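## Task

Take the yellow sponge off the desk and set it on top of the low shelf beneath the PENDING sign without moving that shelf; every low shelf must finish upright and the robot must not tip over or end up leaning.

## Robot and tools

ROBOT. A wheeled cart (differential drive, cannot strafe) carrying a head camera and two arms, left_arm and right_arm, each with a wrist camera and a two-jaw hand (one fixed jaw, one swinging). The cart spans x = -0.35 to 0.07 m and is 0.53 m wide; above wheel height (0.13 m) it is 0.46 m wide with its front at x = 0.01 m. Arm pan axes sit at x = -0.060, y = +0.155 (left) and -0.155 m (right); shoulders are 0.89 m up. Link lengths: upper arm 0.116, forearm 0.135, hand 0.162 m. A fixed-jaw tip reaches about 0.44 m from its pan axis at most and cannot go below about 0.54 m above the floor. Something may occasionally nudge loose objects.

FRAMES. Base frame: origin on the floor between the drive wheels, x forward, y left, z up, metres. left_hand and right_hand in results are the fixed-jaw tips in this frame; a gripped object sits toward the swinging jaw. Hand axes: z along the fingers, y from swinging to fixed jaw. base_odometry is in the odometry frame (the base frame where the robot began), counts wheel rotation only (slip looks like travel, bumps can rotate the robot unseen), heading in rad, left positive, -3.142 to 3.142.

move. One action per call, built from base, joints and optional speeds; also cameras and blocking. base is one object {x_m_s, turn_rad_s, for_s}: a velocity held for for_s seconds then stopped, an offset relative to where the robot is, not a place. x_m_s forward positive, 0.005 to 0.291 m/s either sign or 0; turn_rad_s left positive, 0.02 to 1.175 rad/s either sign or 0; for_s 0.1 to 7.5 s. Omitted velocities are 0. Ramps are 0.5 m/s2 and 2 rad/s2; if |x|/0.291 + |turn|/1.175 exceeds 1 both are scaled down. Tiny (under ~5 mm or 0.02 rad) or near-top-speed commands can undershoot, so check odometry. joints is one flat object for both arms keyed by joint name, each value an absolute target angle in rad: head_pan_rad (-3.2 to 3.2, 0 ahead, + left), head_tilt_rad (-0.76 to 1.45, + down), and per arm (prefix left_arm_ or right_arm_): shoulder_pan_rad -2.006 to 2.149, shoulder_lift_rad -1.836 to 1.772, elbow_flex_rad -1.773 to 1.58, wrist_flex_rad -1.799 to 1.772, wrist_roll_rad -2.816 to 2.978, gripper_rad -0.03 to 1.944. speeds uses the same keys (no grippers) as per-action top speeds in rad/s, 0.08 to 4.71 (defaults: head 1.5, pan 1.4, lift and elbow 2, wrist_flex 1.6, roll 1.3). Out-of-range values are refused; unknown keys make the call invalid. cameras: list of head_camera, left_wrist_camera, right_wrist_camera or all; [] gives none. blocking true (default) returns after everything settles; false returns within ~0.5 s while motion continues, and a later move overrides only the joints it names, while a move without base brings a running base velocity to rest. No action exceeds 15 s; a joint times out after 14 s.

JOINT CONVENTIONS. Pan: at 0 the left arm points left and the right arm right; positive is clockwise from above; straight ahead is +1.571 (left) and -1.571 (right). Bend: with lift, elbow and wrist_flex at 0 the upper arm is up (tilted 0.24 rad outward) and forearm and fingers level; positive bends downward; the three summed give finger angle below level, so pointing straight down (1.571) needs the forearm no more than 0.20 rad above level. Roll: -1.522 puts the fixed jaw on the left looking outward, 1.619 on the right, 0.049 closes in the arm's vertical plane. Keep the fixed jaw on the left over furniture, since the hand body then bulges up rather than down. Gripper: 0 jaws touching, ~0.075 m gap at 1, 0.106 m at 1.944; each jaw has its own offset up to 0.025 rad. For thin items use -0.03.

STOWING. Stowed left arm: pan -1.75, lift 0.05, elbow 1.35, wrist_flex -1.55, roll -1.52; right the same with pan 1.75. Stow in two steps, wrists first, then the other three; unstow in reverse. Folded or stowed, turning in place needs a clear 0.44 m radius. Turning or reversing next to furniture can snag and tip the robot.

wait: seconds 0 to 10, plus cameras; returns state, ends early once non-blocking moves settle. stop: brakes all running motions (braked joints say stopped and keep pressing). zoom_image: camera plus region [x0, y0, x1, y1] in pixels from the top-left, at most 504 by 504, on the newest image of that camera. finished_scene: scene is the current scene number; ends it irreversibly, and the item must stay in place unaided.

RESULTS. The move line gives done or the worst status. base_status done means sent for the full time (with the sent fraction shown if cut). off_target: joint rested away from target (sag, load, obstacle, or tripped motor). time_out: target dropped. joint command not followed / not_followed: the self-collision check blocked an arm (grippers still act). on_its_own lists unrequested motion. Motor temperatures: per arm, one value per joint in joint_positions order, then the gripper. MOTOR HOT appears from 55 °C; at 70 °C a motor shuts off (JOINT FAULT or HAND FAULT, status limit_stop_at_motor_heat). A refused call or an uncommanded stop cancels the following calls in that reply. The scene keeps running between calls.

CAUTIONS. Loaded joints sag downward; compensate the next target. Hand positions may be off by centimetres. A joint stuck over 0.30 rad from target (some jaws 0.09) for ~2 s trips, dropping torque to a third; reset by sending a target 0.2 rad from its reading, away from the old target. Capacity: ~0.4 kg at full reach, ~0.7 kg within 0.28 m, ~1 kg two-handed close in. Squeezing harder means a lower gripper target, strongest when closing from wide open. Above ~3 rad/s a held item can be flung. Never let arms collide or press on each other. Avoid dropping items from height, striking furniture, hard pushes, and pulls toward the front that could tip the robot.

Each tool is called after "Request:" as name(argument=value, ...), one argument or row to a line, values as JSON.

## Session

Request:
move(
  joints={"head_pan_rad": -0.7, "head_tilt_rad": 0.1},
  cameras=["head_camera", "left_wrist_camera", "right_wrist_camera"],
)

Request:
move(
  joints={"head_pan_rad": -1.6, "head_tilt_rad": 0.1},
  cameras=["head_camera"],
)

Request:
move(
  joints={"head_pan_rad": -2.5, "head_tilt_rad": 0.2},
  cameras=["head_camera"],
)

Request:
move(
  joints={"head_pan_rad": 2.5, "head_tilt_rad": 0.2},
  cameras=["head_camera"],
)

Request:
move(
  joints={"head_pan_rad": 1.6, "head_tilt_rad": 0.2},
  cameras=["head_camera"],
)

Request:
move(
  joints={"head_pan_rad": 0.4, "head_tilt_rad": 0.2},
  cameras=["head_camera"],
)

Scene clock: 1.27 s.
Motor temperatures (°C): left_arm=[29 30 29 30 30 30] | right_arm=[29 27 26 27 29 27]
move: done
base_odometry: x=+0.000 y=+0.000 heading=+0.000
base_status: not commanded
joint_positions: head_pan_rad=-0.690 head_tilt_rad=+0.091 left_arm_shoulder_pan_rad=+0.002 left_arm_shoulder_lift_rad=-1.688 left_arm_elbow_flex_rad=+1.459 left_arm_wrist_flex_rad=+0.984 left_arm_wrist_roll_rad=-0.001 left_arm_gripper_rad=+0.000 right_arm_shoulder_pan_rad=+0.004 right_arm_shoulder_lift_rad=-1.732 right_arm_elbow_flex_rad=+1.485 right_arm_wrist_flex_rad=+1.015 right_arm_wrist_roll_rad=+0.000 right_arm_gripper_rad=+0.000
joint_status: all done
left_hand: x=-0.0597 y=+0.3120 z=+0.8286 quat_wxyz=(+0.397, -0.918, +0.023, +0.009) (m; base frame)
right_hand: x=-0.0607 y=-0.3093 z=+0.8243 quat_wxyz=(+0.009, +0.024, +0.920, -0.391) (m; base frame)
pictures: head_camera, left_wrist_camera, right_wrist_camera
Images, in order (width x height): head_camera 644x476, left_wrist_camera 644x476, right_wrist_camera 644x476.

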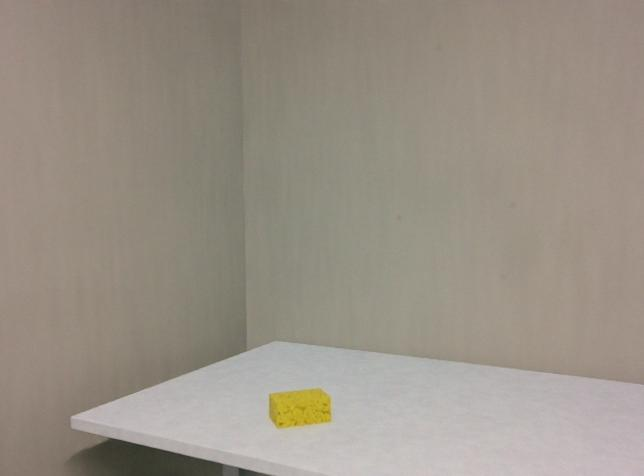

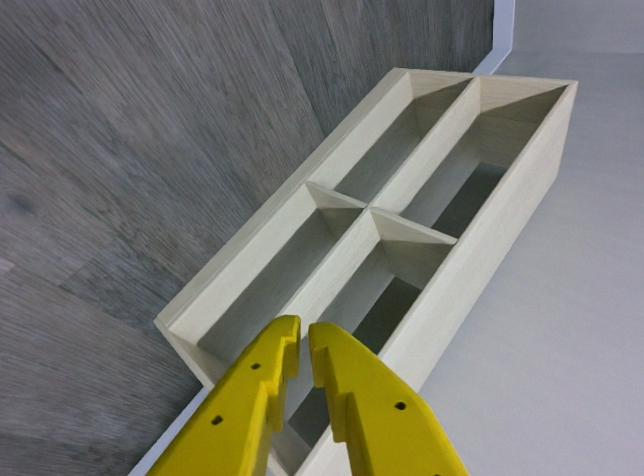

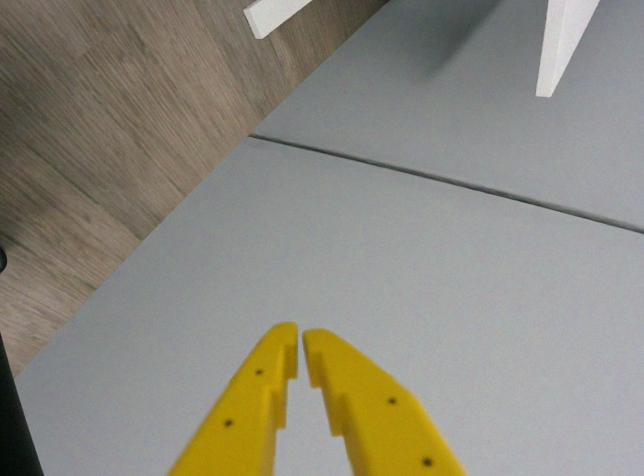

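Scene clock: 2.67 s.
move: done
base_odometry: x=+0.000 y=+0.000 heading=+0.000
base_status: not commanded
joint_positions: head_pan_rad=-1.591 head_tilt_rad=+0.091 left_arm_shoulder_pan_rad=+0.002 left_arm_shoulder_lift_rad=-1.688 left_arm_elbow_flex_rad=+1.459 left_arm_wrist_flex_rad=+0.984 left_arm_wrist_roll_rad=-0.001 left_arm_gripper_rad=+0.000 right_arm_shoulder_pan_rad=+0.004 right_arm_shoulder_lift_rad=-1.732 right_arm_elbow_flex_rad=+1.485 right_arm_wrist_flex_rad=+1.015 right_arm_wrist_roll_rad=+0.000 right_arm_gripper_rad=+0.000
joint_status: all done
left_hand: x=-0.0597 y=+0.3120 z=+0.8286 quat_wxyz=(+0.397, -0.918, +0.023, +0.009) (m; base frame)
right_hand: x=-0.0607 y=-0.3093 z=+0.8243 quat_wxyz=(+0.009, +0.024, +0.920, -0.391) (m; base frame)
pictures: head_camera
Images, in order (width x height): head_camera 644x476.

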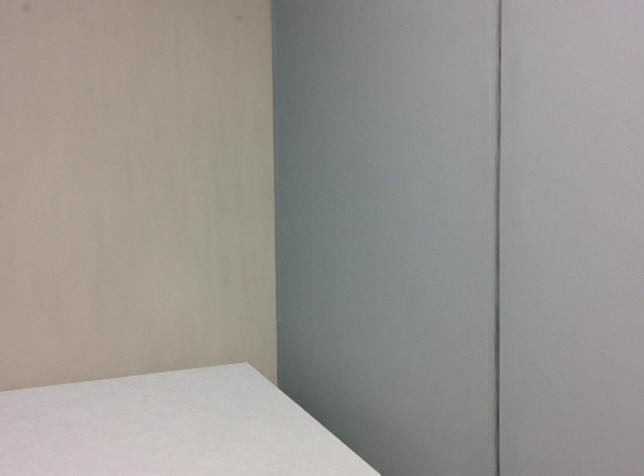

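Scene clock: 4.07 s.
move: done
base_odometry: x=+0.000 y=+0.000 heading=+0.000
base_status: not commanded
joint_positions: head_pan_rad=-2.491 head_tilt_rad=+0.192 left_arm_shoulder_pan_rad=+0.002 left_arm_shoulder_lift_rad=-1.688 left_arm_elbow_flex_rad=+1.459 left_arm_wrist_flex_rad=+0.984 left_arm_wrist_roll_rad=-0.001 left_arm_gripper_rad=+0.000 right_arm_shoulder_pan_rad=+0.004 right_arm_shoulder_lift_rad=-1.732 right_arm_elbow_flex_rad=+1.485 right_arm_wrist_flex_rad=+1.015 right_arm_wrist_roll_rad=+0.000 right_arm_gripper_rad=+0.000
joint_status: all done
left_hand: x=-0.0597 y=+0.3120 z=+0.8286 quat_wxyz=(+0.397, -0.918, +0.023, +0.009) (m; base frame)
right_hand: x=-0.0607 y=-0.3093 z=+0.8243 quat_wxyz=(+0.009, +0.024, +0.920, -0.391) (m; base frame)
pictures: head_camera
Images, in order (width x height): head_camera 644x476.

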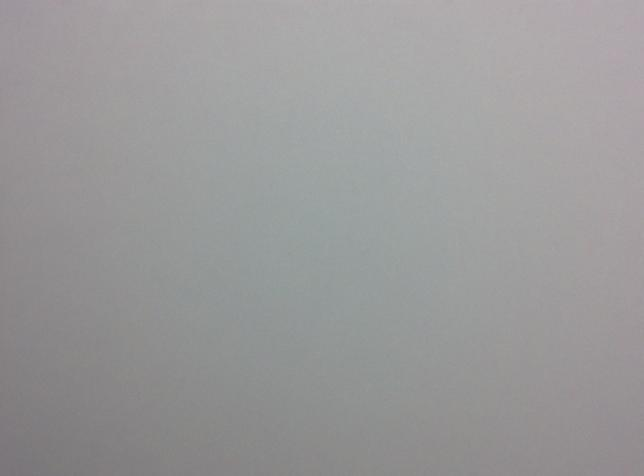

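Scene clock: 8.20 s.
move: done
base_odometry: x=+0.000 y=+0.000 heading=+0.000
base_status: not commanded
joint_positions: head_pan_rad=+2.490 head_tilt_rad=+0.192 left_arm_shoulder_pan_rad=+0.002 left_arm_shoulder_lift_rad=-1.688 left_arm_elbow_flex_rad=+1.459 left_arm_wrist_flex_rad=+0.984 left_arm_wrist_roll_rad=-0.001 left_arm_gripper_rad=+0.000 right_arm_shoulder_pan_rad=+0.004 right_arm_shoulder_lift_rad=-1.732 right_arm_elbow_flex_rad=+1.485 right_arm_wrist_flex_rad=+1.015 right_arm_wrist_roll_rad=+0.000 right_arm_gripper_rad=+0.000
joint_status: all done
left_hand: x=-0.0597 y=+0.3120 z=+0.8286 quat_wxyz=(+0.397, -0.918, +0.023, +0.009) (m; base frame)
right_hand: x=-0.0607 y=-0.3093 z=+0.8243 quat_wxyz=(+0.009, +0.024, +0.920, -0.391) (m; base frame)
pictures: head_camera
Images, in order (width x height): head_camera 644x476.

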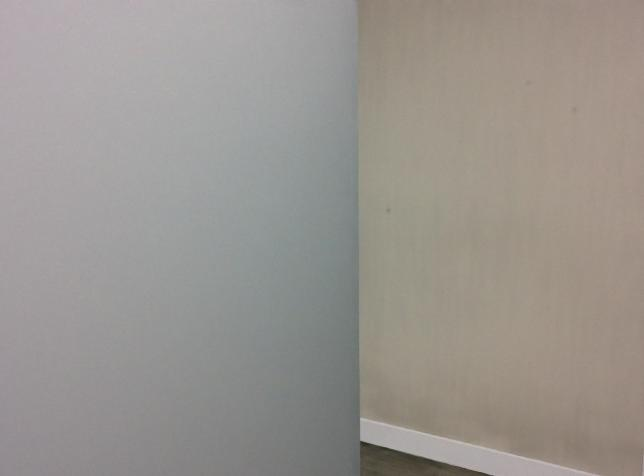

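Scene clock: 9.60 s.
move: done
base_odometry: x=+0.000 y=+0.000 heading=+0.000
base_status: not commanded
joint_positions: head_pan_rad=+1.609 head_tilt_rad=+0.192 left_arm_shoulder_pan_rad=+0.002 left_arm_shoulder_lift_rad=-1.688 left_arm_elbow_flex_rad=+1.459 left_arm_wrist_flex_rad=+0.984 left_arm_wrist_roll_rad=-0.001 left_arm_gripper_rad=+0.000 right_arm_shoulder_pan_rad=+0.004 right_arm_shoulder_lift_rad=-1.732 right_arm_elbow_flex_rad=+1.485 right_arm_wrist_flex_rad=+1.015 right_arm_wrist_roll_rad=+0.000 right_arm_gripper_rad=+0.000
joint_status: all done
left_hand: x=-0.0597 y=+0.3120 z=+0.8286 quat_wxyz=(+0.397, -0.918, +0.023, +0.009) (m; base frame)
right_hand: x=-0.0607 y=-0.3093 z=+0.8243 quat_wxyz=(+0.009, +0.024, +0.920, -0.391) (m; base frame)
pictures: head_camera
Images, in order (width x height): head_camera 644x476.

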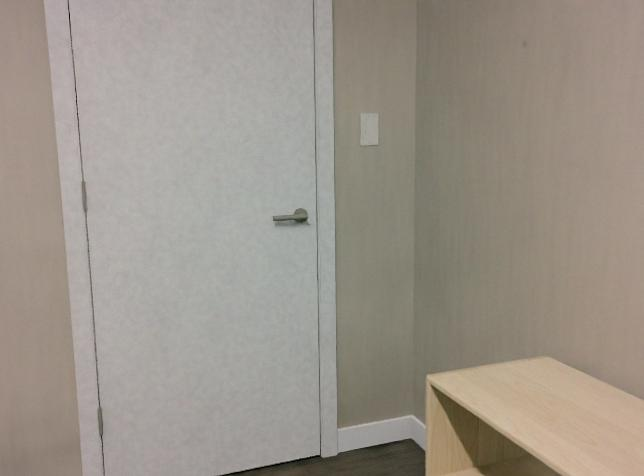

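Scene clock: 11.20 s.
move: done
base_odometry: x=+0.000 y=+0.000 heading=+0.000
base_status: not commanded
joint_positions: head_pan_rad=+0.410 head_tilt_rad=+0.192 left_arm_shoulder_pan_rad=+0.002 left_arm_shoulder_lift_rad=-1.688 left_arm_elbow_flex_rad=+1.459 left_arm_wrist_flex_rad=+0.984 left_arm_wrist_roll_rad=-0.001 left_arm_gripper_rad=+0.000 right_arm_shoulder_pan_rad=+0.004 right_arm_shoulder_lift_rad=-1.732 right_arm_elbow_flex_rad=+1.485 right_arm_wrist_flex_rad=+1.015 right_arm_wrist_roll_rad=+0.000 right_arm_gripper_rad=+0.000
joint_status: all done
left_hand: x=-0.0597 y=+0.3120 z=+0.8286 quat_wxyz=(+0.397, -0.918, +0.023, +0.009) (m; base frame)
right_hand: x=-0.0607 y=-0.3093 z=+0.8243 quat_wxyz=(+0.009, +0.024, +0.920, -0.391) (m; base frame)
pictures: head_camera
Images, in order (width x height): head_camera 644x476.

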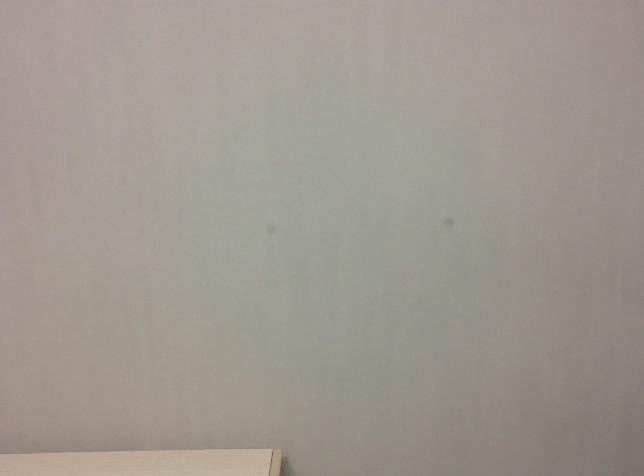

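Request:
move(
  joints={"head_pan_rad": 0.9, "head_tilt_rad": 0.0},
  cameras=["head_camera"],
)

Request:
move(
  joints={"head_pan_rad": 0.8, "head_tilt_rad": 0.6},
  cameras=["head_camera"],
)

Request:
move(
  joints={"head_pan_rad": -0.75, "head_tilt_rad": 0.6},
  cameras=["head_camera"],
)

Scene clock: 16.90 s.
move: done
base_odometry: x=+0.000 y=+0.000 heading=+0.000
base_status: not commanded
joint_positions: head_pan_rad=+0.890 head_tilt_rad=+0.010 left_arm_shoulder_pan_rad=+0.002 left_arm_shoulder_lift_rad=-1.688 left_arm_elbow_flex_rad=+1.459 left_arm_wrist_flex_rad=+0.984 left_arm_wrist_roll_rad=-0.001 left_arm_gripper_rad=+0.000 right_arm_shoulder_pan_rad=+0.004 right_arm_shoulder_lift_rad=-1.732 right_arm_elbow_flex_rad=+1.485 right_arm_wrist_flex_rad=+1.015 right_arm_wrist_roll_rad=+0.000 right_arm_gripper_rad=+0.000
joint_status: all done
left_hand: x=-0.0597 y=+0.3120 z=+0.8286 quat_wxyz=(+0.397, -0.918, +0.023, +0.009) (m; base frame)
right_hand: x=-0.0607 y=-0.3093 z=+0.8243 quat_wxyz=(+0.009, +0.024, +0.920, -0.391) (m; base frame)
pictures: head_camera
Images, in order (width x height): head_camera 644x476.

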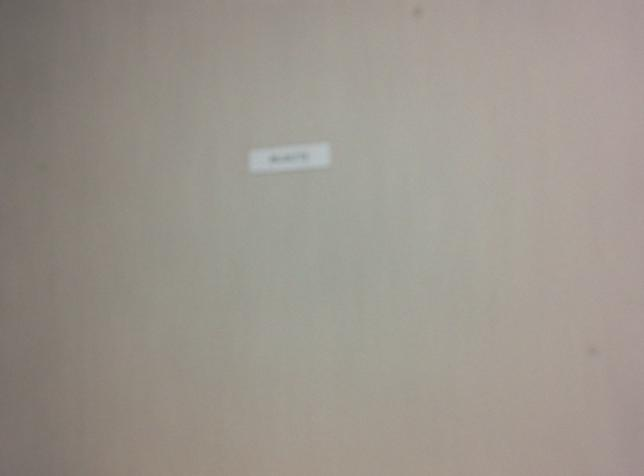

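Scene clock: 18.10 s.
move: done
base_odometry: x=+0.000 y=+0.000 heading=+0.000
base_status: not commanded
joint_positions: head_pan_rad=+0.810 head_tilt_rad=+0.593 left_arm_shoulder_pan_rad=+0.002 left_arm_shoulder_lift_rad=-1.688 left_arm_elbow_flex_rad=+1.459 left_arm_wrist_flex_rad=+0.984 left_arm_wrist_roll_rad=-0.001 left_arm_gripper_rad=+0.000 right_arm_shoulder_pan_rad=+0.004 right_arm_shoulder_lift_rad=-1.732 right_arm_elbow_flex_rad=+1.485 right_arm_wrist_flex_rad=+1.015 right_arm_wrist_roll_rad=+0.000 right_arm_gripper_rad=+0.000
joint_status: all done
left_hand: x=-0.0597 y=+0.3120 z=+0.8286 quat_wxyz=(+0.397, -0.918, +0.023, +0.009) (m; base frame)
right_hand: x=-0.0607 y=-0.3093 z=+0.8243 quat_wxyz=(+0.009, +0.024, +0.920, -0.391) (m; base frame)
pictures: head_camera
Images, in order (width x height): head_camera 644x476.

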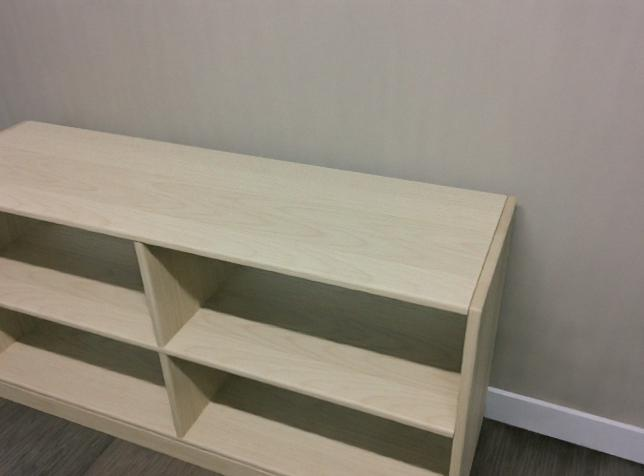

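Scene clock: 19.93 s.
move: done
base_odometry: x=+0.000 y=+0.000 heading=+0.000
base_status: not commanded
joint_positions: head_pan_rad=-0.741 head_tilt_rad=+0.593 left_arm_shoulder_pan_rad=+0.002 left_arm_shoulder_lift_rad=-1.688 left_arm_elbow_flex_rad=+1.459 left_arm_wrist_flex_rad=+0.984 left_arm_wrist_roll_rad=-0.001 left_arm_gripper_rad=+0.000 right_arm_shoulder_pan_rad=+0.004 right_arm_shoulder_lift_rad=-1.732 right_arm_elbow_flex_rad=+1.485 right_arm_wrist_flex_rad=+1.015 right_arm_wrist_roll_rad=+0.000 right_arm_gripper_rad=+0.000
joint_status: all done
left_hand: x=-0.0597 y=+0.3120 z=+0.8286 quat_wxyz=(+0.397, -0.918, +0.023, +0.009) (m; base frame)
right_hand: x=-0.0607 y=-0.3093 z=+0.8243 quat_wxyz=(+0.009, +0.024, +0.920, -0.391) (m; base frame)
pictures: head_camera
Images, in order (width x height): head_camera 644x476.

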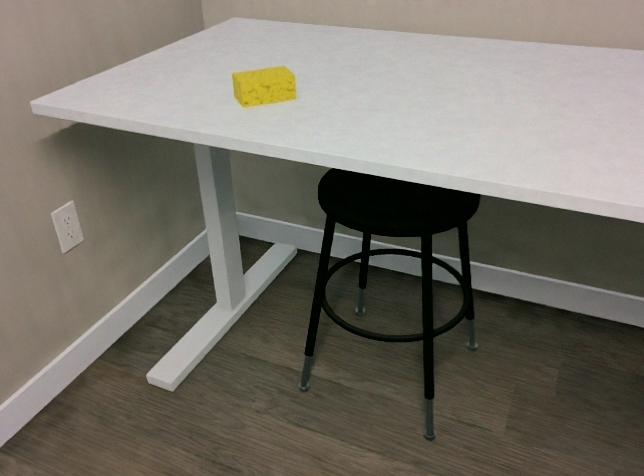

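Request:
move(
  joints={"head_pan_rad": 0.93, "head_tilt_rad": -0.12},
)

Request:
wait(
  seconds=0.3,
  cameras=["head_camera"],
)

Request:
zoom_image(
  camera="head_camera",
  region=[200, 150, 440, 330],
)

Scene clock: 28.80 s.
move: done
base_odometry: x=+0.000 y=+0.000 heading=+0.000
base_status: not commanded
joint_positions: head_pan_rad=+0.919 head_tilt_rad=-0.110 left_arm_shoulder_pan_rad=+0.002 left_arm_shoulder_lift_rad=-1.688 left_arm_elbow_flex_rad=+1.459 left_arm_wrist_flex_rad=+0.984 left_arm_wrist_roll_rad=-0.001 left_arm_gripper_rad=+0.000 right_arm_shoulder_pan_rad=+0.004 right_arm_shoulder_lift_rad=-1.732 right_arm_elbow_flex_rad=+1.485 right_arm_wrist_flex_rad=+1.015 right_arm_wrist_roll_rad=+0.000 right_arm_gripper_rad=+0.000
joint_status: all done
left_hand: x=-0.0597 y=+0.3120 z=+0.8286 quat_wxyz=(+0.397, -0.918, +0.023, +0.009) (m; base frame)
right_hand: x=-0.0607 y=-0.3093 z=+0.8243 quat_wxyz=(+0.009, +0.024, +0.920, -0.391) (m; base frame)
pictures: none

Scene clock: 29.10 s.
base_odometry: x=+0.000 y=+0.000 heading=+0.000
base_status: not commanded
joint_positions: head_pan_rad=+0.919 head_tilt_rad=-0.110 left_arm_shoulder_pan_rad=+0.002 left_arm_shoulder_lift_rad=-1.688 left_arm_elbow_flex_rad=+1.459 left_arm_wrist_flex_rad=+0.984 left_arm_wrist_roll_rad=-0.001 left_arm_gripper_rad=+0.000 right_arm_shoulder_pan_rad=+0.004 right_arm_shoulder_lift_rad=-1.732 right_arm_elbow_flex_rad=+1.485 right_arm_wrist_flex_rad=+1.015 right_arm_wrist_roll_rad=+0.000 right_arm_gripper_rad=+0.000
joint_status: all done
left_hand: x=-0.0597 y=+0.3120 z=+0.8286 quat_wxyz=(+0.397, -0.918, +0.023, +0.009) (m; base frame)
right_hand: x=-0.0607 y=-0.3093 z=+0.8243 quat_wxyz=(+0.009, +0.024, +0.920, -0.391) (m; base frame)
wait: 0.30 s; at rest by 0.27 s
pictures: head_camera
Images, in order (width x height): head_camera 644x476.

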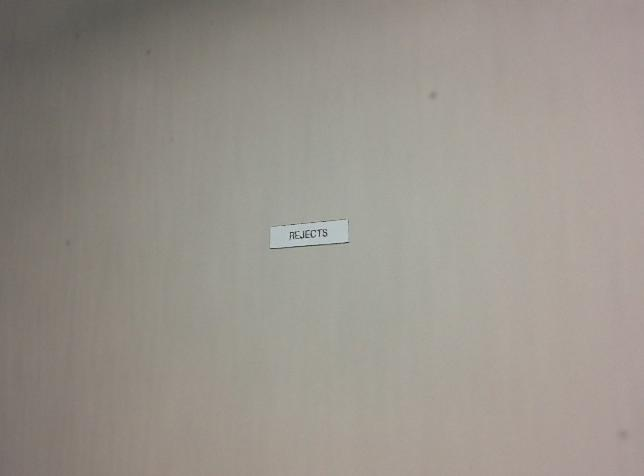

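Scaled by 2.100.

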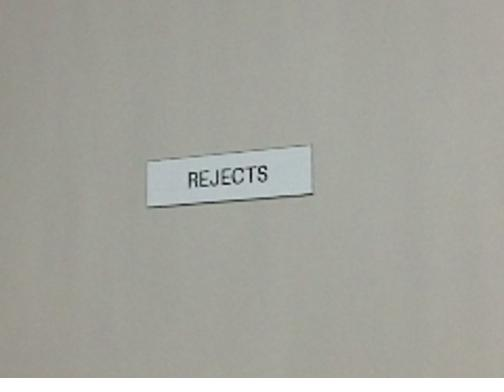

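Request:
move(
  base={"turn_rad_s": -0.3, "for_s": 0.63},
  joints={"head_pan_rad": 0, "head_tilt_rad": 0.7},
)

Request:
move(
  base={"x_m_s": 0.27, "for_s": 2.95},
)

Request:
move(
  base={"turn_rad_s": -0.7, "for_s": 1.74},
  cameras=["head_camera"],
)

Scene clock: 77.90 s.
move: done
base_odometry: x=+0.000 y=+0.000 heading=-0.189
base_status: done (sent for 0.63 of 0.63 s)
joint_positions: head_pan_rad=+0.009 head_tilt_rad=+0.693 left_arm_shoulder_pan_rad=+0.003 left_arm_shoulder_lift_rad=-1.688 left_arm_elbow_flex_rad=+1.459 left_arm_wrist_flex_rad=+0.984 left_arm_wrist_roll_rad=-0.001 left_arm_gripper_rad=+0.000 right_arm_shoulder_pan_rad=+0.000 right_arm_shoulder_lift_rad=-1.732 right_arm_elbow_flex_rad=+1.485 right_arm_wrist_flex_rad=+1.015 right_arm_wrist_roll_rad=+0.000 right_arm_gripper_rad=+0.000
joint_status: all done
left_hand: x=-0.0595 y=+0.3120 z=+0.8286 quat_wxyz=(+0.397, -0.918, +0.024, +0.009) (m; base frame)
right_hand: x=-0.0599 y=-0.3093 z=+0.8243 quat_wxyz=(+0.010, +0.022, +0.920, -0.391) (m; base frame)
pictures: none

Scene clock: 82.07 s.
move: done
base_odometry: x=+0.787 y=-0.151 heading=-0.189
base_status: done (sent for 2.97 of 2.97 s)
joint_positions: head_pan_rad=+0.009 head_tilt_rad=+0.693 left_arm_shoulder_pan_rad=-0.004 left_arm_shoulder_lift_rad=-1.688 left_arm_elbow_flex_rad=+1.459 left_arm_wrist_flex_rad=+0.984 left_arm_wrist_roll_rad=-0.001 left_arm_gripper_rad=+0.000 right_arm_shoulder_pan_rad=+0.003 right_arm_shoulder_lift_rad=-1.732 right_arm_elbow_flex_rad=+1.485 right_arm_wrist_flex_rad=+1.015 right_arm_wrist_roll_rad=+0.000 right_arm_gripper_rad=+0.000
joint_status: not commanded
left_hand: x=-0.0607 y=+0.3120 z=+0.8286 quat_wxyz=(+0.397, -0.918, +0.021, +0.011) (m; base frame)
right_hand: x=-0.0604 y=-0.3093 z=+0.8243 quat_wxyz=(+0.009, +0.024, +0.920, -0.391) (m; base frame)
pictures: none

Scene clock: 84.47 s.
move: done
base_odometry: x=+0.786 y=-0.151 heading=-1.402
base_status: done (sent for 1.73 of 1.73 s)
joint_positions: head_pan_rad=+0.009 head_tilt_rad=+0.693 left_arm_shoulder_pan_rad=+0.003 left_arm_shoulder_lift_rad=-1.688 left_arm_elbow_flex_rad=+1.459 left_arm_wrist_flex_rad=+0.984 left_arm_wrist_roll_rad=-0.001 left_arm_gripper_rad=+0.000 right_arm_shoulder_pan_rad=+0.004 right_arm_shoulder_lift_rad=-1.732 right_arm_elbow_flex_rad=+1.485 right_arm_wrist_flex_rad=+1.015 right_arm_wrist_roll_rad=+0.000 right_arm_gripper_rad=+0.000
joint_status: not commanded
left_hand: x=-0.0595 y=+0.3120 z=+0.8286 quat_wxyz=(+0.397, -0.918, +0.024, +0.009) (m; base frame)
right_hand: x=-0.0607 y=-0.3093 z=+0.8243 quat_wxyz=(+0.009, +0.024, +0.920, -0.391) (m; base frame)
pictures: head_camera
Images, in order (width x height): head_camera 644x476.

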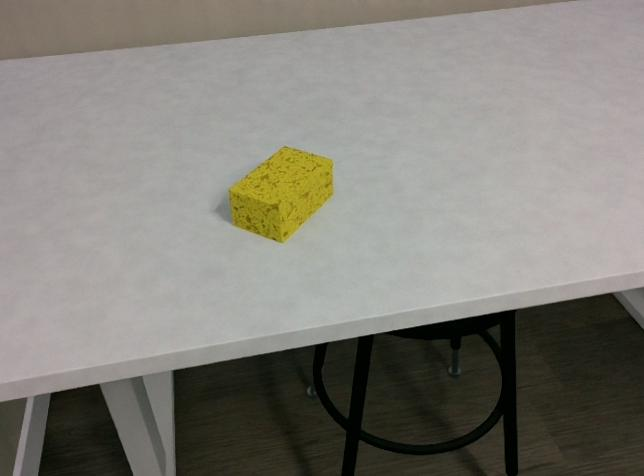

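Request:
move(
  joints={"left_arm_shoulder_lift_rad":0.2,"left_arm_elbow_flex_rad":-0.9,"left_arm_wrist_flex_rad":1.1,"left_arm_wrist_roll_rad":-1.522,"left_arm_gripper_rad":1.94},
)

Request:
move(
  joints={"left_arm_shoulder_pan_rad":1.765,"left_arm_wrist_roll_rad":-1.7,"head_tilt_rad":0.95},
  base={"x_m_s":0.2,"for_s":1.3},
)

Request:
move(
  joints={"left_arm_shoulder_lift_rad":0.48,"left_arm_elbow_flex_rad":-0.95,"left_arm_wrist_flex_rad":1.12},
  cameras=["head_camera","left_wrist_camera"],
)

Scene clock: 137.47 s.
move: off_target
base_odometry: x=+0.786 y=-0.151 heading=-1.400
base_status: not commanded
joint_positions: head_pan_rad=+0.009 head_tilt_rad=+0.693 left_arm_shoulder_pan_rad=-0.009 left_arm_shoulder_lift_rad=+0.154 left_arm_elbow_flex_rad=-0.401 left_arm_wrist_flex_rad=+1.243 left_arm_wrist_roll_rad=-1.464 left_arm_gripper_rad=+1.925 right_arm_shoulder_pan_rad=+0.004 right_arm_shoulder_lift_rad=-1.732 right_arm_elbow_flex_rad=+1.485 right_arm_wrist_flex_rad=+1.015 right_arm_wrist_roll_rad=+0.000 right_arm_gripper_rad=+0.000
joint_status: left_arm_elbow_flex_rad off_target (ended at -0.401, target -0.900); left_arm_wrist_flex_rad off_target (ended at +1.243, target +1.100); left_arm_wrist_roll_rad off_target (ended at -1.465, target -1.522); the others done
left_hand: x=-0.0703 y=+0.4465 z=+0.9040 quat_wxyz=(+0.205, -0.700, +0.655, +0.196) (m; base frame)
right_hand: x=-0.0607 y=-0.3093 z=+0.8243 quat_wxyz=(+0.009, +0.024, +0.920, -0.391) (m; base frame)
pictures: none

Scene clock: 139.70 s.
move: done
base_odometry: x=+0.830 y=-0.408 heading=-1.403
base_status: done (sent for 1.3 of 1.3 s)
joint_positions: head_pan_rad=+0.009 head_tilt_rad=+0.944 left_arm_shoulder_pan_rad=+1.758 left_arm_shoulder_lift_rad=+0.217 left_arm_elbow_flex_rad=-0.866 left_arm_wrist_flex_rad=+1.114 left_arm_wrist_roll_rad=-1.705 left_arm_gripper_rad=+1.925 right_arm_shoulder_pan_rad=+0.004 right_arm_shoulder_lift_rad=-1.732 right_arm_elbow_flex_rad=+1.485 right_arm_wrist_flex_rad=+1.015 right_arm_wrist_roll_rad=+0.000 right_arm_gripper_rad=+0.000
joint_status: all done
on_its_own: left_arm_elbow_flex_rad moved -0.465 to your old target -0.900; left_arm_wrist_flex_rad moved -0.129 to your old target +1.100
left_hand: x=+0.2660 y=+0.1010 z=+1.0127 quat_wxyz=(+0.525, +0.157, +0.836, -0.001) (m; base frame)
right_hand: x=-0.0607 y=-0.3093 z=+0.8243 quat_wxyz=(+0.009, +0.024, +0.920, -0.391) (m; base frame)
pictures: none

Scene clock: 140.60 s.
move: done
base_odometry: x=+0.830 y=-0.408 heading=-1.403
base_status: not commanded
joint_positions: head_pan_rad=+0.009 head_tilt_rad=+0.944 left_arm_shoulder_pan_rad=+1.758 left_arm_shoulder_lift_rad=+0.491 left_arm_elbow_flex_rad=-0.917 left_arm_wrist_flex_rad=+1.117 left_arm_wrist_roll_rad=-1.705 left_arm_gripper_rad=+1.925 right_arm_shoulder_pan_rad=+0.004 right_arm_shoulder_lift_rad=-1.732 right_arm_elbow_flex_rad=+1.485 right_arm_wrist_flex_rad=+1.015 right_arm_wrist_roll_rad=+0.000 right_arm_gripper_rad=+0.000
joint_status: all done
left_hand: x=+0.2886 y=+0.0967 z=+0.9390 quat_wxyz=(+0.425, +0.167, +0.890, -0.001) (m; base frame)
right_hand: x=-0.0607 y=-0.3093 z=+0.8243 quat_wxyz=(+0.009, +0.024, +0.920, -0.391) (m; base frame)
pictures: head_camera, left_wrist_camera
Images, in order (width x height): head_camera 644x476, left_wrist_camera 644x476.

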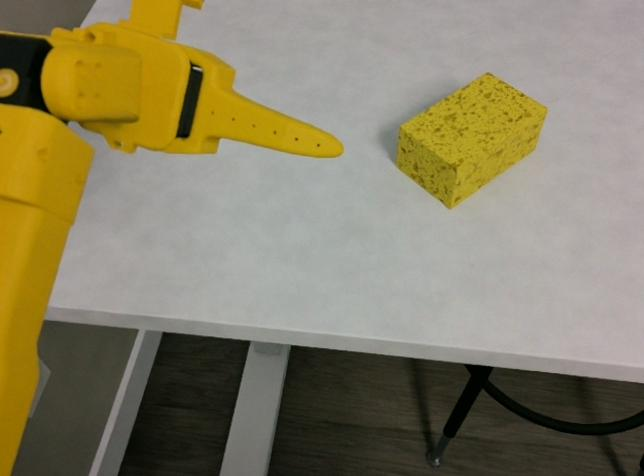

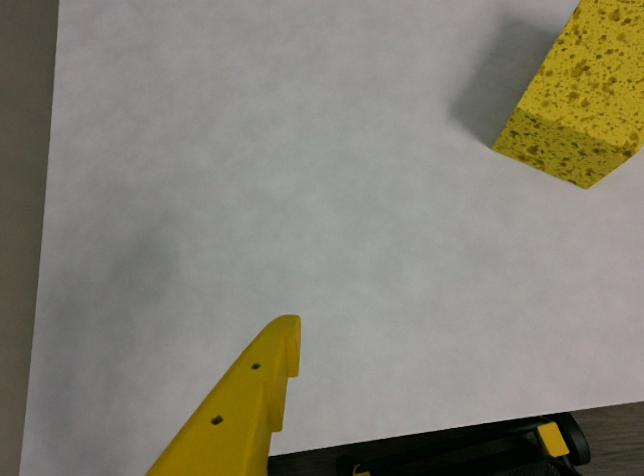

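Request:
move(
  joints={"left_arm_shoulder_pan_rad":1.89,"left_arm_wrist_roll_rad":-1.66},
  base={"turn_rad_s":-0.3,"for_s":1.0},
)

Request:
move(
  base={"x_m_s":0.1,"for_s":1.1},
  cameras=["head_camera","left_wrist_camera"],
)

Scene clock: 173.00 s.
move: done
base_odometry: x=+0.830 y=-0.407 heading=-1.704
base_status: done (sent for 1 of 1 s)
joint_positions: head_pan_rad=+0.009 head_tilt_rad=+0.944 left_arm_shoulder_pan_rad=+1.892 left_arm_shoulder_lift_rad=+0.491 left_arm_elbow_flex_rad=-0.917 left_arm_wrist_flex_rad=+1.117 left_arm_wrist_roll_rad=-1.667 left_arm_gripper_rad=+1.925 right_arm_shoulder_pan_rad=+0.003 right_arm_shoulder_lift_rad=-1.732 right_arm_elbow_flex_rad=+1.485 right_arm_wrist_flex_rad=+1.015 right_arm_wrist_roll_rad=+0.000 right_arm_gripper_rad=+0.000
joint_status: all done
left_hand: x=+0.2776 y=+0.0509 z=+0.9387 quat_wxyz=(+0.424, +0.209, +0.881, -0.037) (m; base frame)
right_hand: x=-0.0604 y=-0.3093 z=+0.8243 quat_wxyz=(+0.009, +0.024, +0.920, -0.391) (m; base frame)
pictures: none

Scene clock: 174.97 s.
move: done
base_odometry: x=+0.815 y=-0.517 heading=-1.705
base_status: done (sent for 1.1 of 1.1 s)
joint_positions: head_pan_rad=+0.009 head_tilt_rad=+0.944 left_arm_shoulder_pan_rad=+1.887 left_arm_shoulder_lift_rad=+0.491 left_arm_elbow_flex_rad=-0.917 left_arm_wrist_flex_rad=+1.117 left_arm_wrist_roll_rad=-1.667 left_arm_gripper_rad=+1.925 right_arm_shoulder_pan_rad=+0.003 right_arm_shoulder_lift_rad=-1.732 right_arm_elbow_flex_rad=+1.485 right_arm_wrist_flex_rad=+1.015 right_arm_wrist_roll_rad=+0.000 right_arm_gripper_rad=+0.000
joint_status: not commanded
left_hand: x=+0.2780 y=+0.0525 z=+0.9387 quat_wxyz=(+0.424, +0.207, +0.881, -0.036) (m; base frame)
right_hand: x=-0.0604 y=-0.3093 z=+0.8243 quat_wxyz=(+0.009, +0.024, +0.920, -0.391) (m; base frame)
pictures: head_camera, left_wrist_camera
Images, in order (width x height): head_camera 644x476, left_wrist_camera 644x476.

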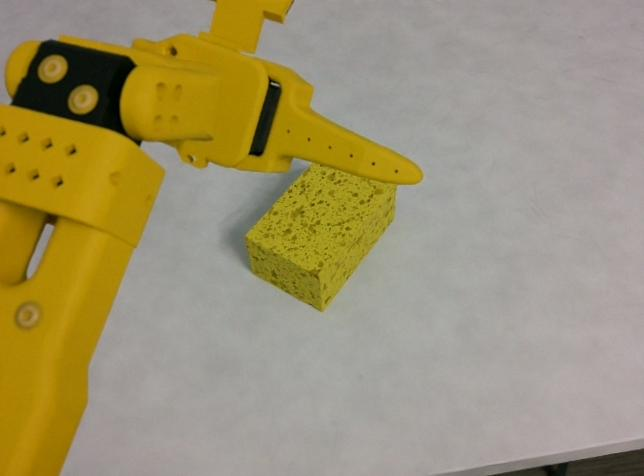

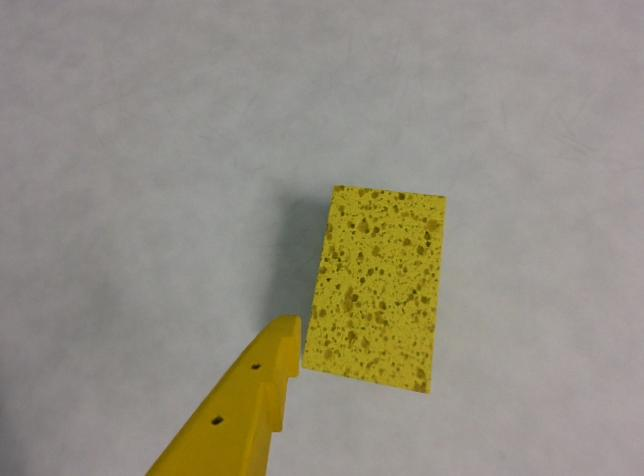

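Request:
move(
  joints={"left_arm_shoulder_pan_rad":1.83},
  base={"x_m_s":0.05,"for_s":0.45},
)

Request:
move(
  joints={"left_arm_shoulder_lift_rad":0.75,"left_arm_elbow_flex_rad":-0.78,"left_arm_wrist_flex_rad":0.83},
  cameras=["head_camera","left_wrist_camera"],
)

Scene clock: 191.93 s.
move: done
base_odometry: x=+0.812 y=-0.540 heading=-1.705
base_status: done (sent for 0.47 of 0.47 s)
joint_positions: head_pan_rad=+0.009 head_tilt_rad=+0.944 left_arm_shoulder_pan_rad=+1.830 left_arm_shoulder_lift_rad=+0.491 left_arm_elbow_flex_rad=-0.917 left_arm_wrist_flex_rad=+1.117 left_arm_wrist_roll_rad=-1.665 left_arm_gripper_rad=+1.925 right_arm_shoulder_pan_rad=+0.001 right_arm_shoulder_lift_rad=-1.732 right_arm_elbow_flex_rad=+1.485 right_arm_wrist_flex_rad=+1.015 right_arm_wrist_roll_rad=+0.000 right_arm_gripper_rad=+0.000
joint_status: all done
left_hand: x=+0.2833 y=+0.0718 z=+0.9387 quat_wxyz=(+0.425, +0.181, +0.887, -0.025) (m; base frame)
right_hand: x=-0.0602 y=-0.3093 z=+0.8243 quat_wxyz=(+0.009, +0.023, +0.920, -0.391) (m; base frame)
pictures: none

Scene clock: 192.93 s.
move: done
base_odometry: x=+0.812 y=-0.540 heading=-1.705
base_status: not commanded
joint_positions: head_pan_rad=+0.009 head_tilt_rad=+0.944 left_arm_shoulder_pan_rad=+1.830 left_arm_shoulder_lift_rad=+0.766 left_arm_elbow_flex_rad=-0.776 left_arm_wrist_flex_rad=+0.843 left_arm_wrist_roll_rad=-1.665 left_arm_gripper_rad=+1.925 right_arm_shoulder_pan_rad=+0.001 right_arm_shoulder_lift_rad=-1.732 right_arm_elbow_flex_rad=+1.485 right_arm_wrist_flex_rad=+1.015 right_arm_wrist_roll_rad=+0.000 right_arm_gripper_rad=+0.000
joint_status: all done
left_hand: x=+0.3016 y=+0.0670 z=+0.8440 quat_wxyz=(+0.360, +0.186, +0.914, -0.021) (m; base frame)
right_hand: x=-0.0602 y=-0.3093 z=+0.8243 quat_wxyz=(+0.009, +0.023, +0.920, -0.391) (m; base frame)
pictures: head_camera, left_wrist_camera
Images, in order (width x height): head_camera 644x476, left_wrist_camera 644x476.

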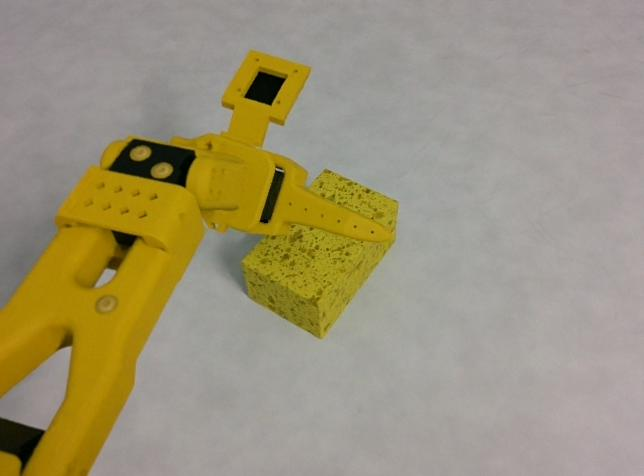

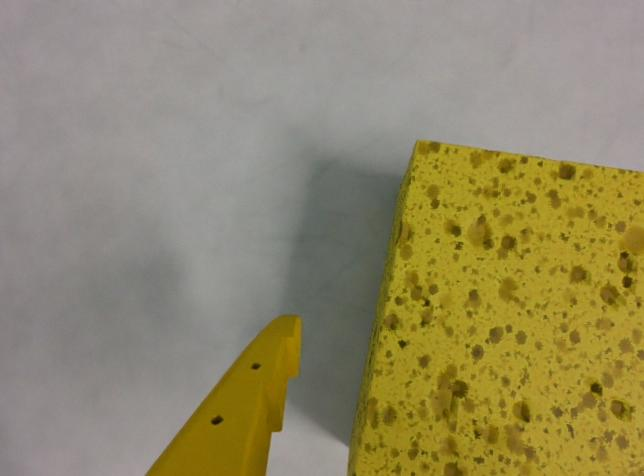

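Request:
move(
  joints={"left_arm_shoulder_pan_rad":1.845,"left_arm_shoulder_lift_rad":0.91,"left_arm_elbow_flex_rad":-0.63,"left_arm_wrist_flex_rad":0.53},
  speeds={"left_arm_shoulder_lift_rad":0.4,"left_arm_elbow_flex_rad":0.35,"left_arm_wrist_flex_rad":0.7},
  cameras=["head_camera","left_wrist_camera"],
)

Scene clock: 201.07 s.
move: done
base_odometry: x=+0.812 y=-0.540 heading=-1.705
base_status: not commanded
joint_positions: head_pan_rad=+0.009 head_tilt_rad=+0.944 left_arm_shoulder_pan_rad=+1.839 left_arm_shoulder_lift_rad=+0.927 left_arm_elbow_flex_rad=-0.627 left_arm_wrist_flex_rad=+0.542 left_arm_wrist_roll_rad=-1.665 left_arm_gripper_rad=+1.925 right_arm_shoulder_pan_rad=+0.001 right_arm_shoulder_lift_rad=-1.732 right_arm_elbow_flex_rad=+1.485 right_arm_wrist_flex_rad=+1.015 right_arm_wrist_roll_rad=+0.000 right_arm_gripper_rad=+0.000
joint_status: all done
left_hand: x=+0.3038 y=+0.0628 z=+0.7851 quat_wxyz=(+0.356, +0.191, +0.915, -0.022) (m; base frame)
right_hand: x=-0.0602 y=-0.3093 z=+0.8243 quat_wxyz=(+0.009, +0.023, +0.920, -0.391) (m; base frame)
pictures: head_camera, left_wrist_camera
Images, in order (width x height): head_camera 644x476, left_wrist_camera 644x476.

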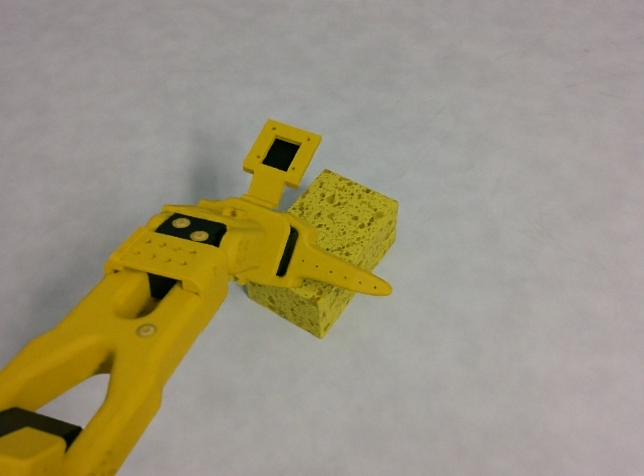

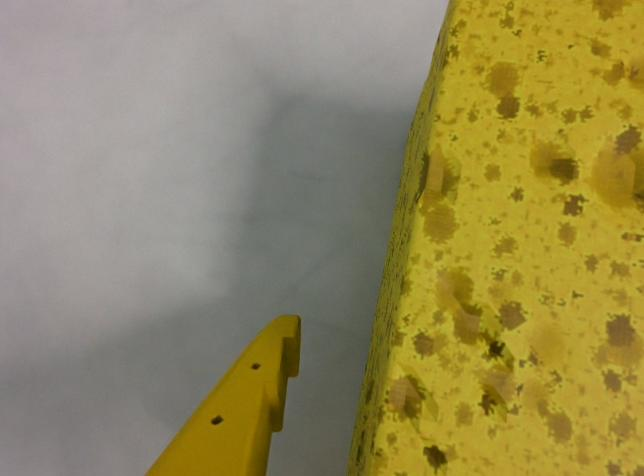

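Request:
move(
  joints={"left_arm_gripper_rad":0.72},
)

Request:
move(
  joints={"left_arm_gripper_rad":0.88},
  cameras=["head_camera","left_wrist_camera"],
)

Request:
move(
  joints={"left_arm_shoulder_lift_rad":0.4,"left_arm_elbow_flex_rad":-0.75,"left_arm_wrist_flex_rad":0.9},
  speeds={"left_arm_shoulder_lift_rad":0.5,"left_arm_elbow_flex_rad":0.12,"left_arm_wrist_flex_rad":0.33},
  cameras=["head_camera","left_wrist_camera"],
)

Scene clock: 209.13 s.
move: off_target
base_odometry: x=+0.812 y=-0.540 heading=-1.705
base_status: not commanded
joint_positions: head_pan_rad=+0.009 head_tilt_rad=+0.944 left_arm_shoulder_pan_rad=+1.852 left_arm_shoulder_lift_rad=+0.907 left_arm_elbow_flex_rad=-0.636 left_arm_wrist_flex_rad=+0.525 left_arm_wrist_roll_rad=-1.657 left_arm_gripper_rad=+0.904 right_arm_shoulder_pan_rad=+0.003 right_arm_shoulder_lift_rad=-1.732 right_arm_elbow_flex_rad=+1.485 right_arm_wrist_flex_rad=+1.015 right_arm_wrist_roll_rad=+0.000 right_arm_gripper_rad=+0.000
joint_status: left_arm_gripper_rad off_target (ended at +0.904, target +0.720)
left_hand: x=+0.3078 y=+0.0569 z=+0.7960 quat_wxyz=(+0.377, +0.191, +0.906, -0.027) (m; base frame)
right_hand: x=-0.0604 y=-0.3093 z=+0.8243 quat_wxyz=(+0.009, +0.024, +0.920, -0.391) (m; base frame)
pictures: none

Scene clock: 209.43 s.
move: off_target
base_odometry: x=+0.812 y=-0.540 heading=-1.705
base_status: not commanded
joint_positions: head_pan_rad=+0.009 head_tilt_rad=+0.944 left_arm_shoulder_pan_rad=+1.852 left_arm_shoulder_lift_rad=+0.907 left_arm_elbow_flex_rad=-0.636 left_arm_wrist_flex_rad=+0.525 left_arm_wrist_roll_rad=-1.656 left_arm_gripper_rad=+0.927 right_arm_shoulder_pan_rad=+0.003 right_arm_shoulder_lift_rad=-1.732 right_arm_elbow_flex_rad=+1.485 right_arm_wrist_flex_rad=+1.015 right_arm_wrist_roll_rad=+0.000 right_arm_gripper_rad=+0.000
joint_status: left_arm_gripper_rad off_target (ended at +0.927, target +0.880)
left_hand: x=+0.3078 y=+0.0569 z=+0.7960 quat_wxyz=(+0.377, +0.191, +0.906, -0.028) (m; base frame)
right_hand: x=-0.0604 y=-0.3093 z=+0.8243 quat_wxyz=(+0.009, +0.024, +0.920, -0.391) (m; base frame)
pictures: head_camera, left_wrist_camera
Images, in order (width x height): head_camera 644x476, left_wrist_camera 644x476.

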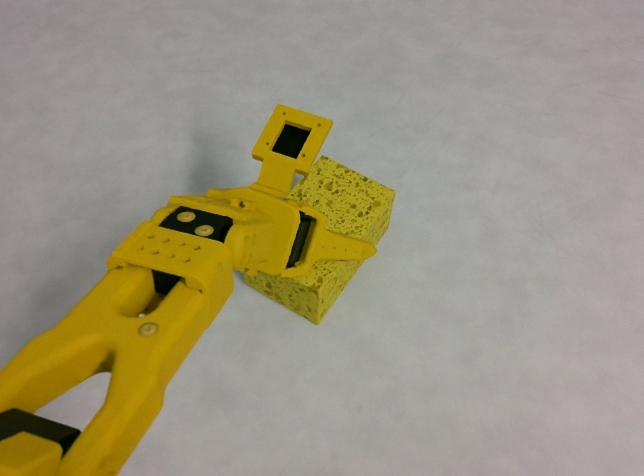

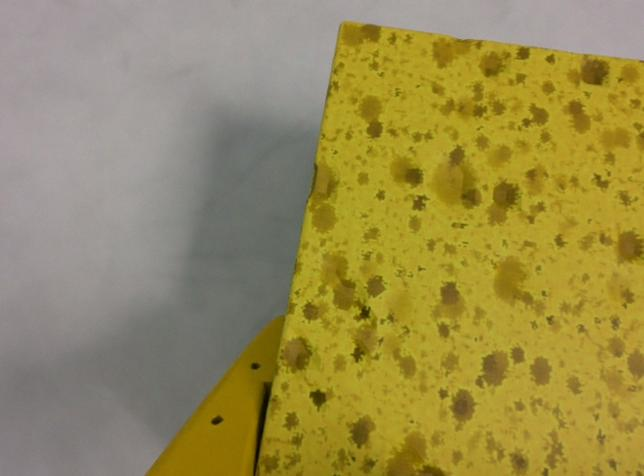

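Scene clock: 211.07 s.
move: done
base_odometry: x=+0.812 y=-0.540 heading=-1.705
base_status: not commanded
joint_positions: head_pan_rad=+0.009 head_tilt_rad=+0.944 left_arm_shoulder_pan_rad=+1.849 left_arm_shoulder_lift_rad=+0.467 left_arm_elbow_flex_rad=-0.710 left_arm_wrist_flex_rad=+0.898 left_arm_wrist_roll_rad=-1.665 left_arm_gripper_rad=+0.927 right_arm_shoulder_pan_rad=+0.003 right_arm_shoulder_lift_rad=-1.732 right_arm_elbow_flex_rad=+1.485 right_arm_wrist_flex_rad=+1.015 right_arm_wrist_roll_rad=+0.000 right_arm_gripper_rad=+0.000
joint_status: all done
left_hand: x=+0.2918 y=+0.0627 z=+0.9223 quat_wxyz=(+0.441, +0.187, +0.877, -0.030) (m; base frame)
right_hand: x=-0.0604 y=-0.3093 z=+0.8243 quat_wxyz=(+0.009, +0.024, +0.920, -0.391) (m; base frame)
pictures: head_camera, left_wrist_camera
Images, in order (width x height): head_camera 644x476, left_wrist_camera 644x476.

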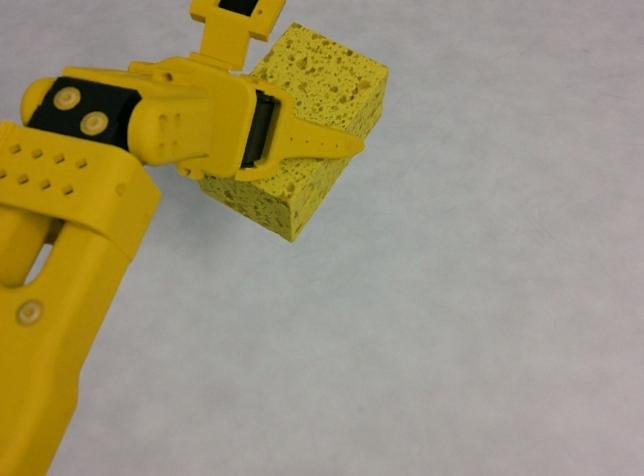

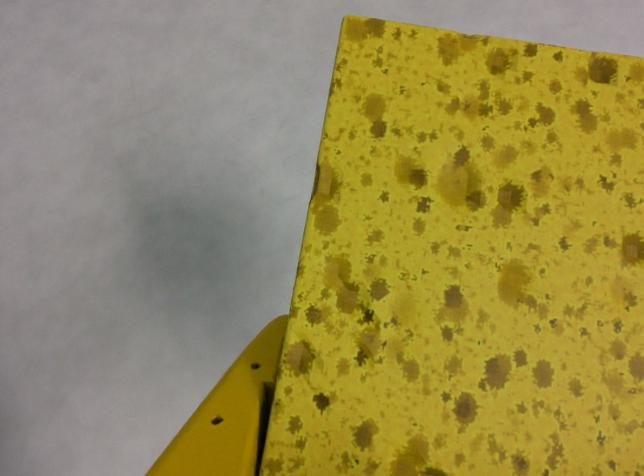

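Request:
move(
  base={"x_m_s":-0.2,"for_s":2.0},
  joints={"left_arm_shoulder_lift_rad":0.2,"left_arm_elbow_flex_rad":-0.9,"left_arm_wrist_flex_rad":1.1,"head_tilt_rad":0.35},
  speeds={"left_arm_shoulder_lift_rad":0.4,"left_arm_elbow_flex_rad":0.3,"left_arm_wrist_flex_rad":0.3},
)

Request:
move(
  base={"turn_rad_s":-0.75,"for_s":2.15},
  cameras=["head_camera"],
)

Request:
move(
  joints={"head_pan_rad":-0.9},
  cameras=["head_camera"],
)

Scene clock: 228.67 s.
move: done
base_odometry: x=+0.865 y=-0.143 heading=-1.700
base_status: done (sent for 2 of 2 s)
joint_positions: head_pan_rad=+0.009 head_tilt_rad=+0.362 left_arm_shoulder_pan_rad=+1.850 left_arm_shoulder_lift_rad=+0.255 left_arm_elbow_flex_rad=-0.865 left_arm_wrist_flex_rad=+1.099 left_arm_wrist_roll_rad=-1.665 left_arm_gripper_rad=+0.927 right_arm_shoulder_pan_rad=-0.004 right_arm_shoulder_lift_rad=-1.732 right_arm_elbow_flex_rad=+1.485 right_arm_wrist_flex_rad=+1.015 right_arm_wrist_roll_rad=+0.000 right_arm_gripper_rad=+0.000
joint_status: all done
left_hand: x=+0.2648 y=+0.0698 z=+1.0027 quat_wxyz=(+0.514, +0.180, +0.838, -0.035) (m; base frame)
right_hand: x=-0.0595 y=-0.3093 z=+0.8243 quat_wxyz=(+0.010, +0.021, +0.920, -0.390) (m; base frame)
pictures: none

Scene clock: 231.60 s.
move: done
base_odometry: x=+0.865 y=-0.143 heading=+2.956
base_status: done (sent for 2.17 of 2.17 s)
joint_positions: head_pan_rad=+0.009 head_tilt_rad=+0.362 left_arm_shoulder_pan_rad=+1.849 left_arm_shoulder_lift_rad=+0.255 left_arm_elbow_flex_rad=-0.865 left_arm_wrist_flex_rad=+1.099 left_arm_wrist_roll_rad=-1.665 left_arm_gripper_rad=+0.927 right_arm_shoulder_pan_rad=+0.004 right_arm_shoulder_lift_rad=-1.732 right_arm_elbow_flex_rad=+1.485 right_arm_wrist_flex_rad=+1.015 right_arm_wrist_roll_rad=+0.000 right_arm_gripper_rad=+0.000
joint_status: not commanded
left_hand: x=+0.2649 y=+0.0703 z=+1.0027 quat_wxyz=(+0.514, +0.179, +0.838, -0.035) (m; base frame)
right_hand: x=-0.0607 y=-0.3093 z=+0.8243 quat_wxyz=(+0.009, +0.024, +0.920, -0.391) (m; base frame)
pictures: head_camera
Images, in order (width x height): head_camera 644x476.

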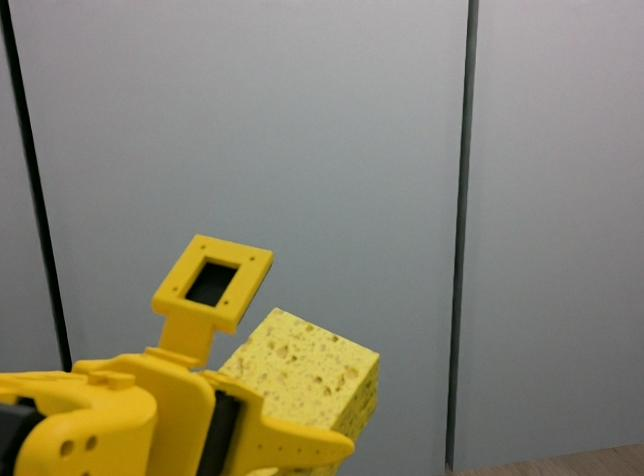

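Scene clock: 233.00 s.
move: done
base_odometry: x=+0.865 y=-0.143 heading=+2.956
base_status: not commanded
joint_positions: head_pan_rad=-0.891 head_tilt_rad=+0.362 left_arm_shoulder_pan_rad=+1.849 left_arm_shoulder_lift_rad=+0.255 left_arm_elbow_flex_rad=-0.865 left_arm_wrist_flex_rad=+1.099 left_arm_wrist_roll_rad=-1.665 left_arm_gripper_rad=+0.927 right_arm_shoulder_pan_rad=+0.004 right_arm_shoulder_lift_rad=-1.732 right_arm_elbow_flex_rad=+1.485 right_arm_wrist_flex_rad=+1.015 right_arm_wrist_roll_rad=+0.000 right_arm_gripper_rad=+0.000
joint_status: all done
left_hand: x=+0.2649 y=+0.0703 z=+1.0027 quat_wxyz=(+0.514, +0.179, +0.838, -0.035) (m; base frame)
right_hand: x=-0.0607 y=-0.3093 z=+0.8243 quat_wxyz=(+0.009, +0.024, +0.920, -0.391) (m; base frame)
pictures: head_camera
Images, in order (width x height): head_camera 644x476.

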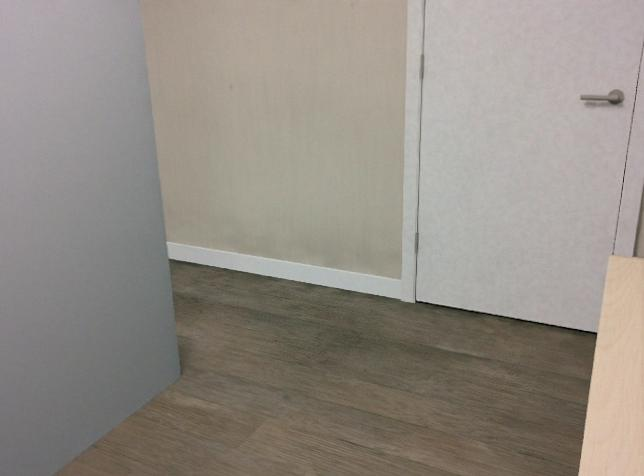

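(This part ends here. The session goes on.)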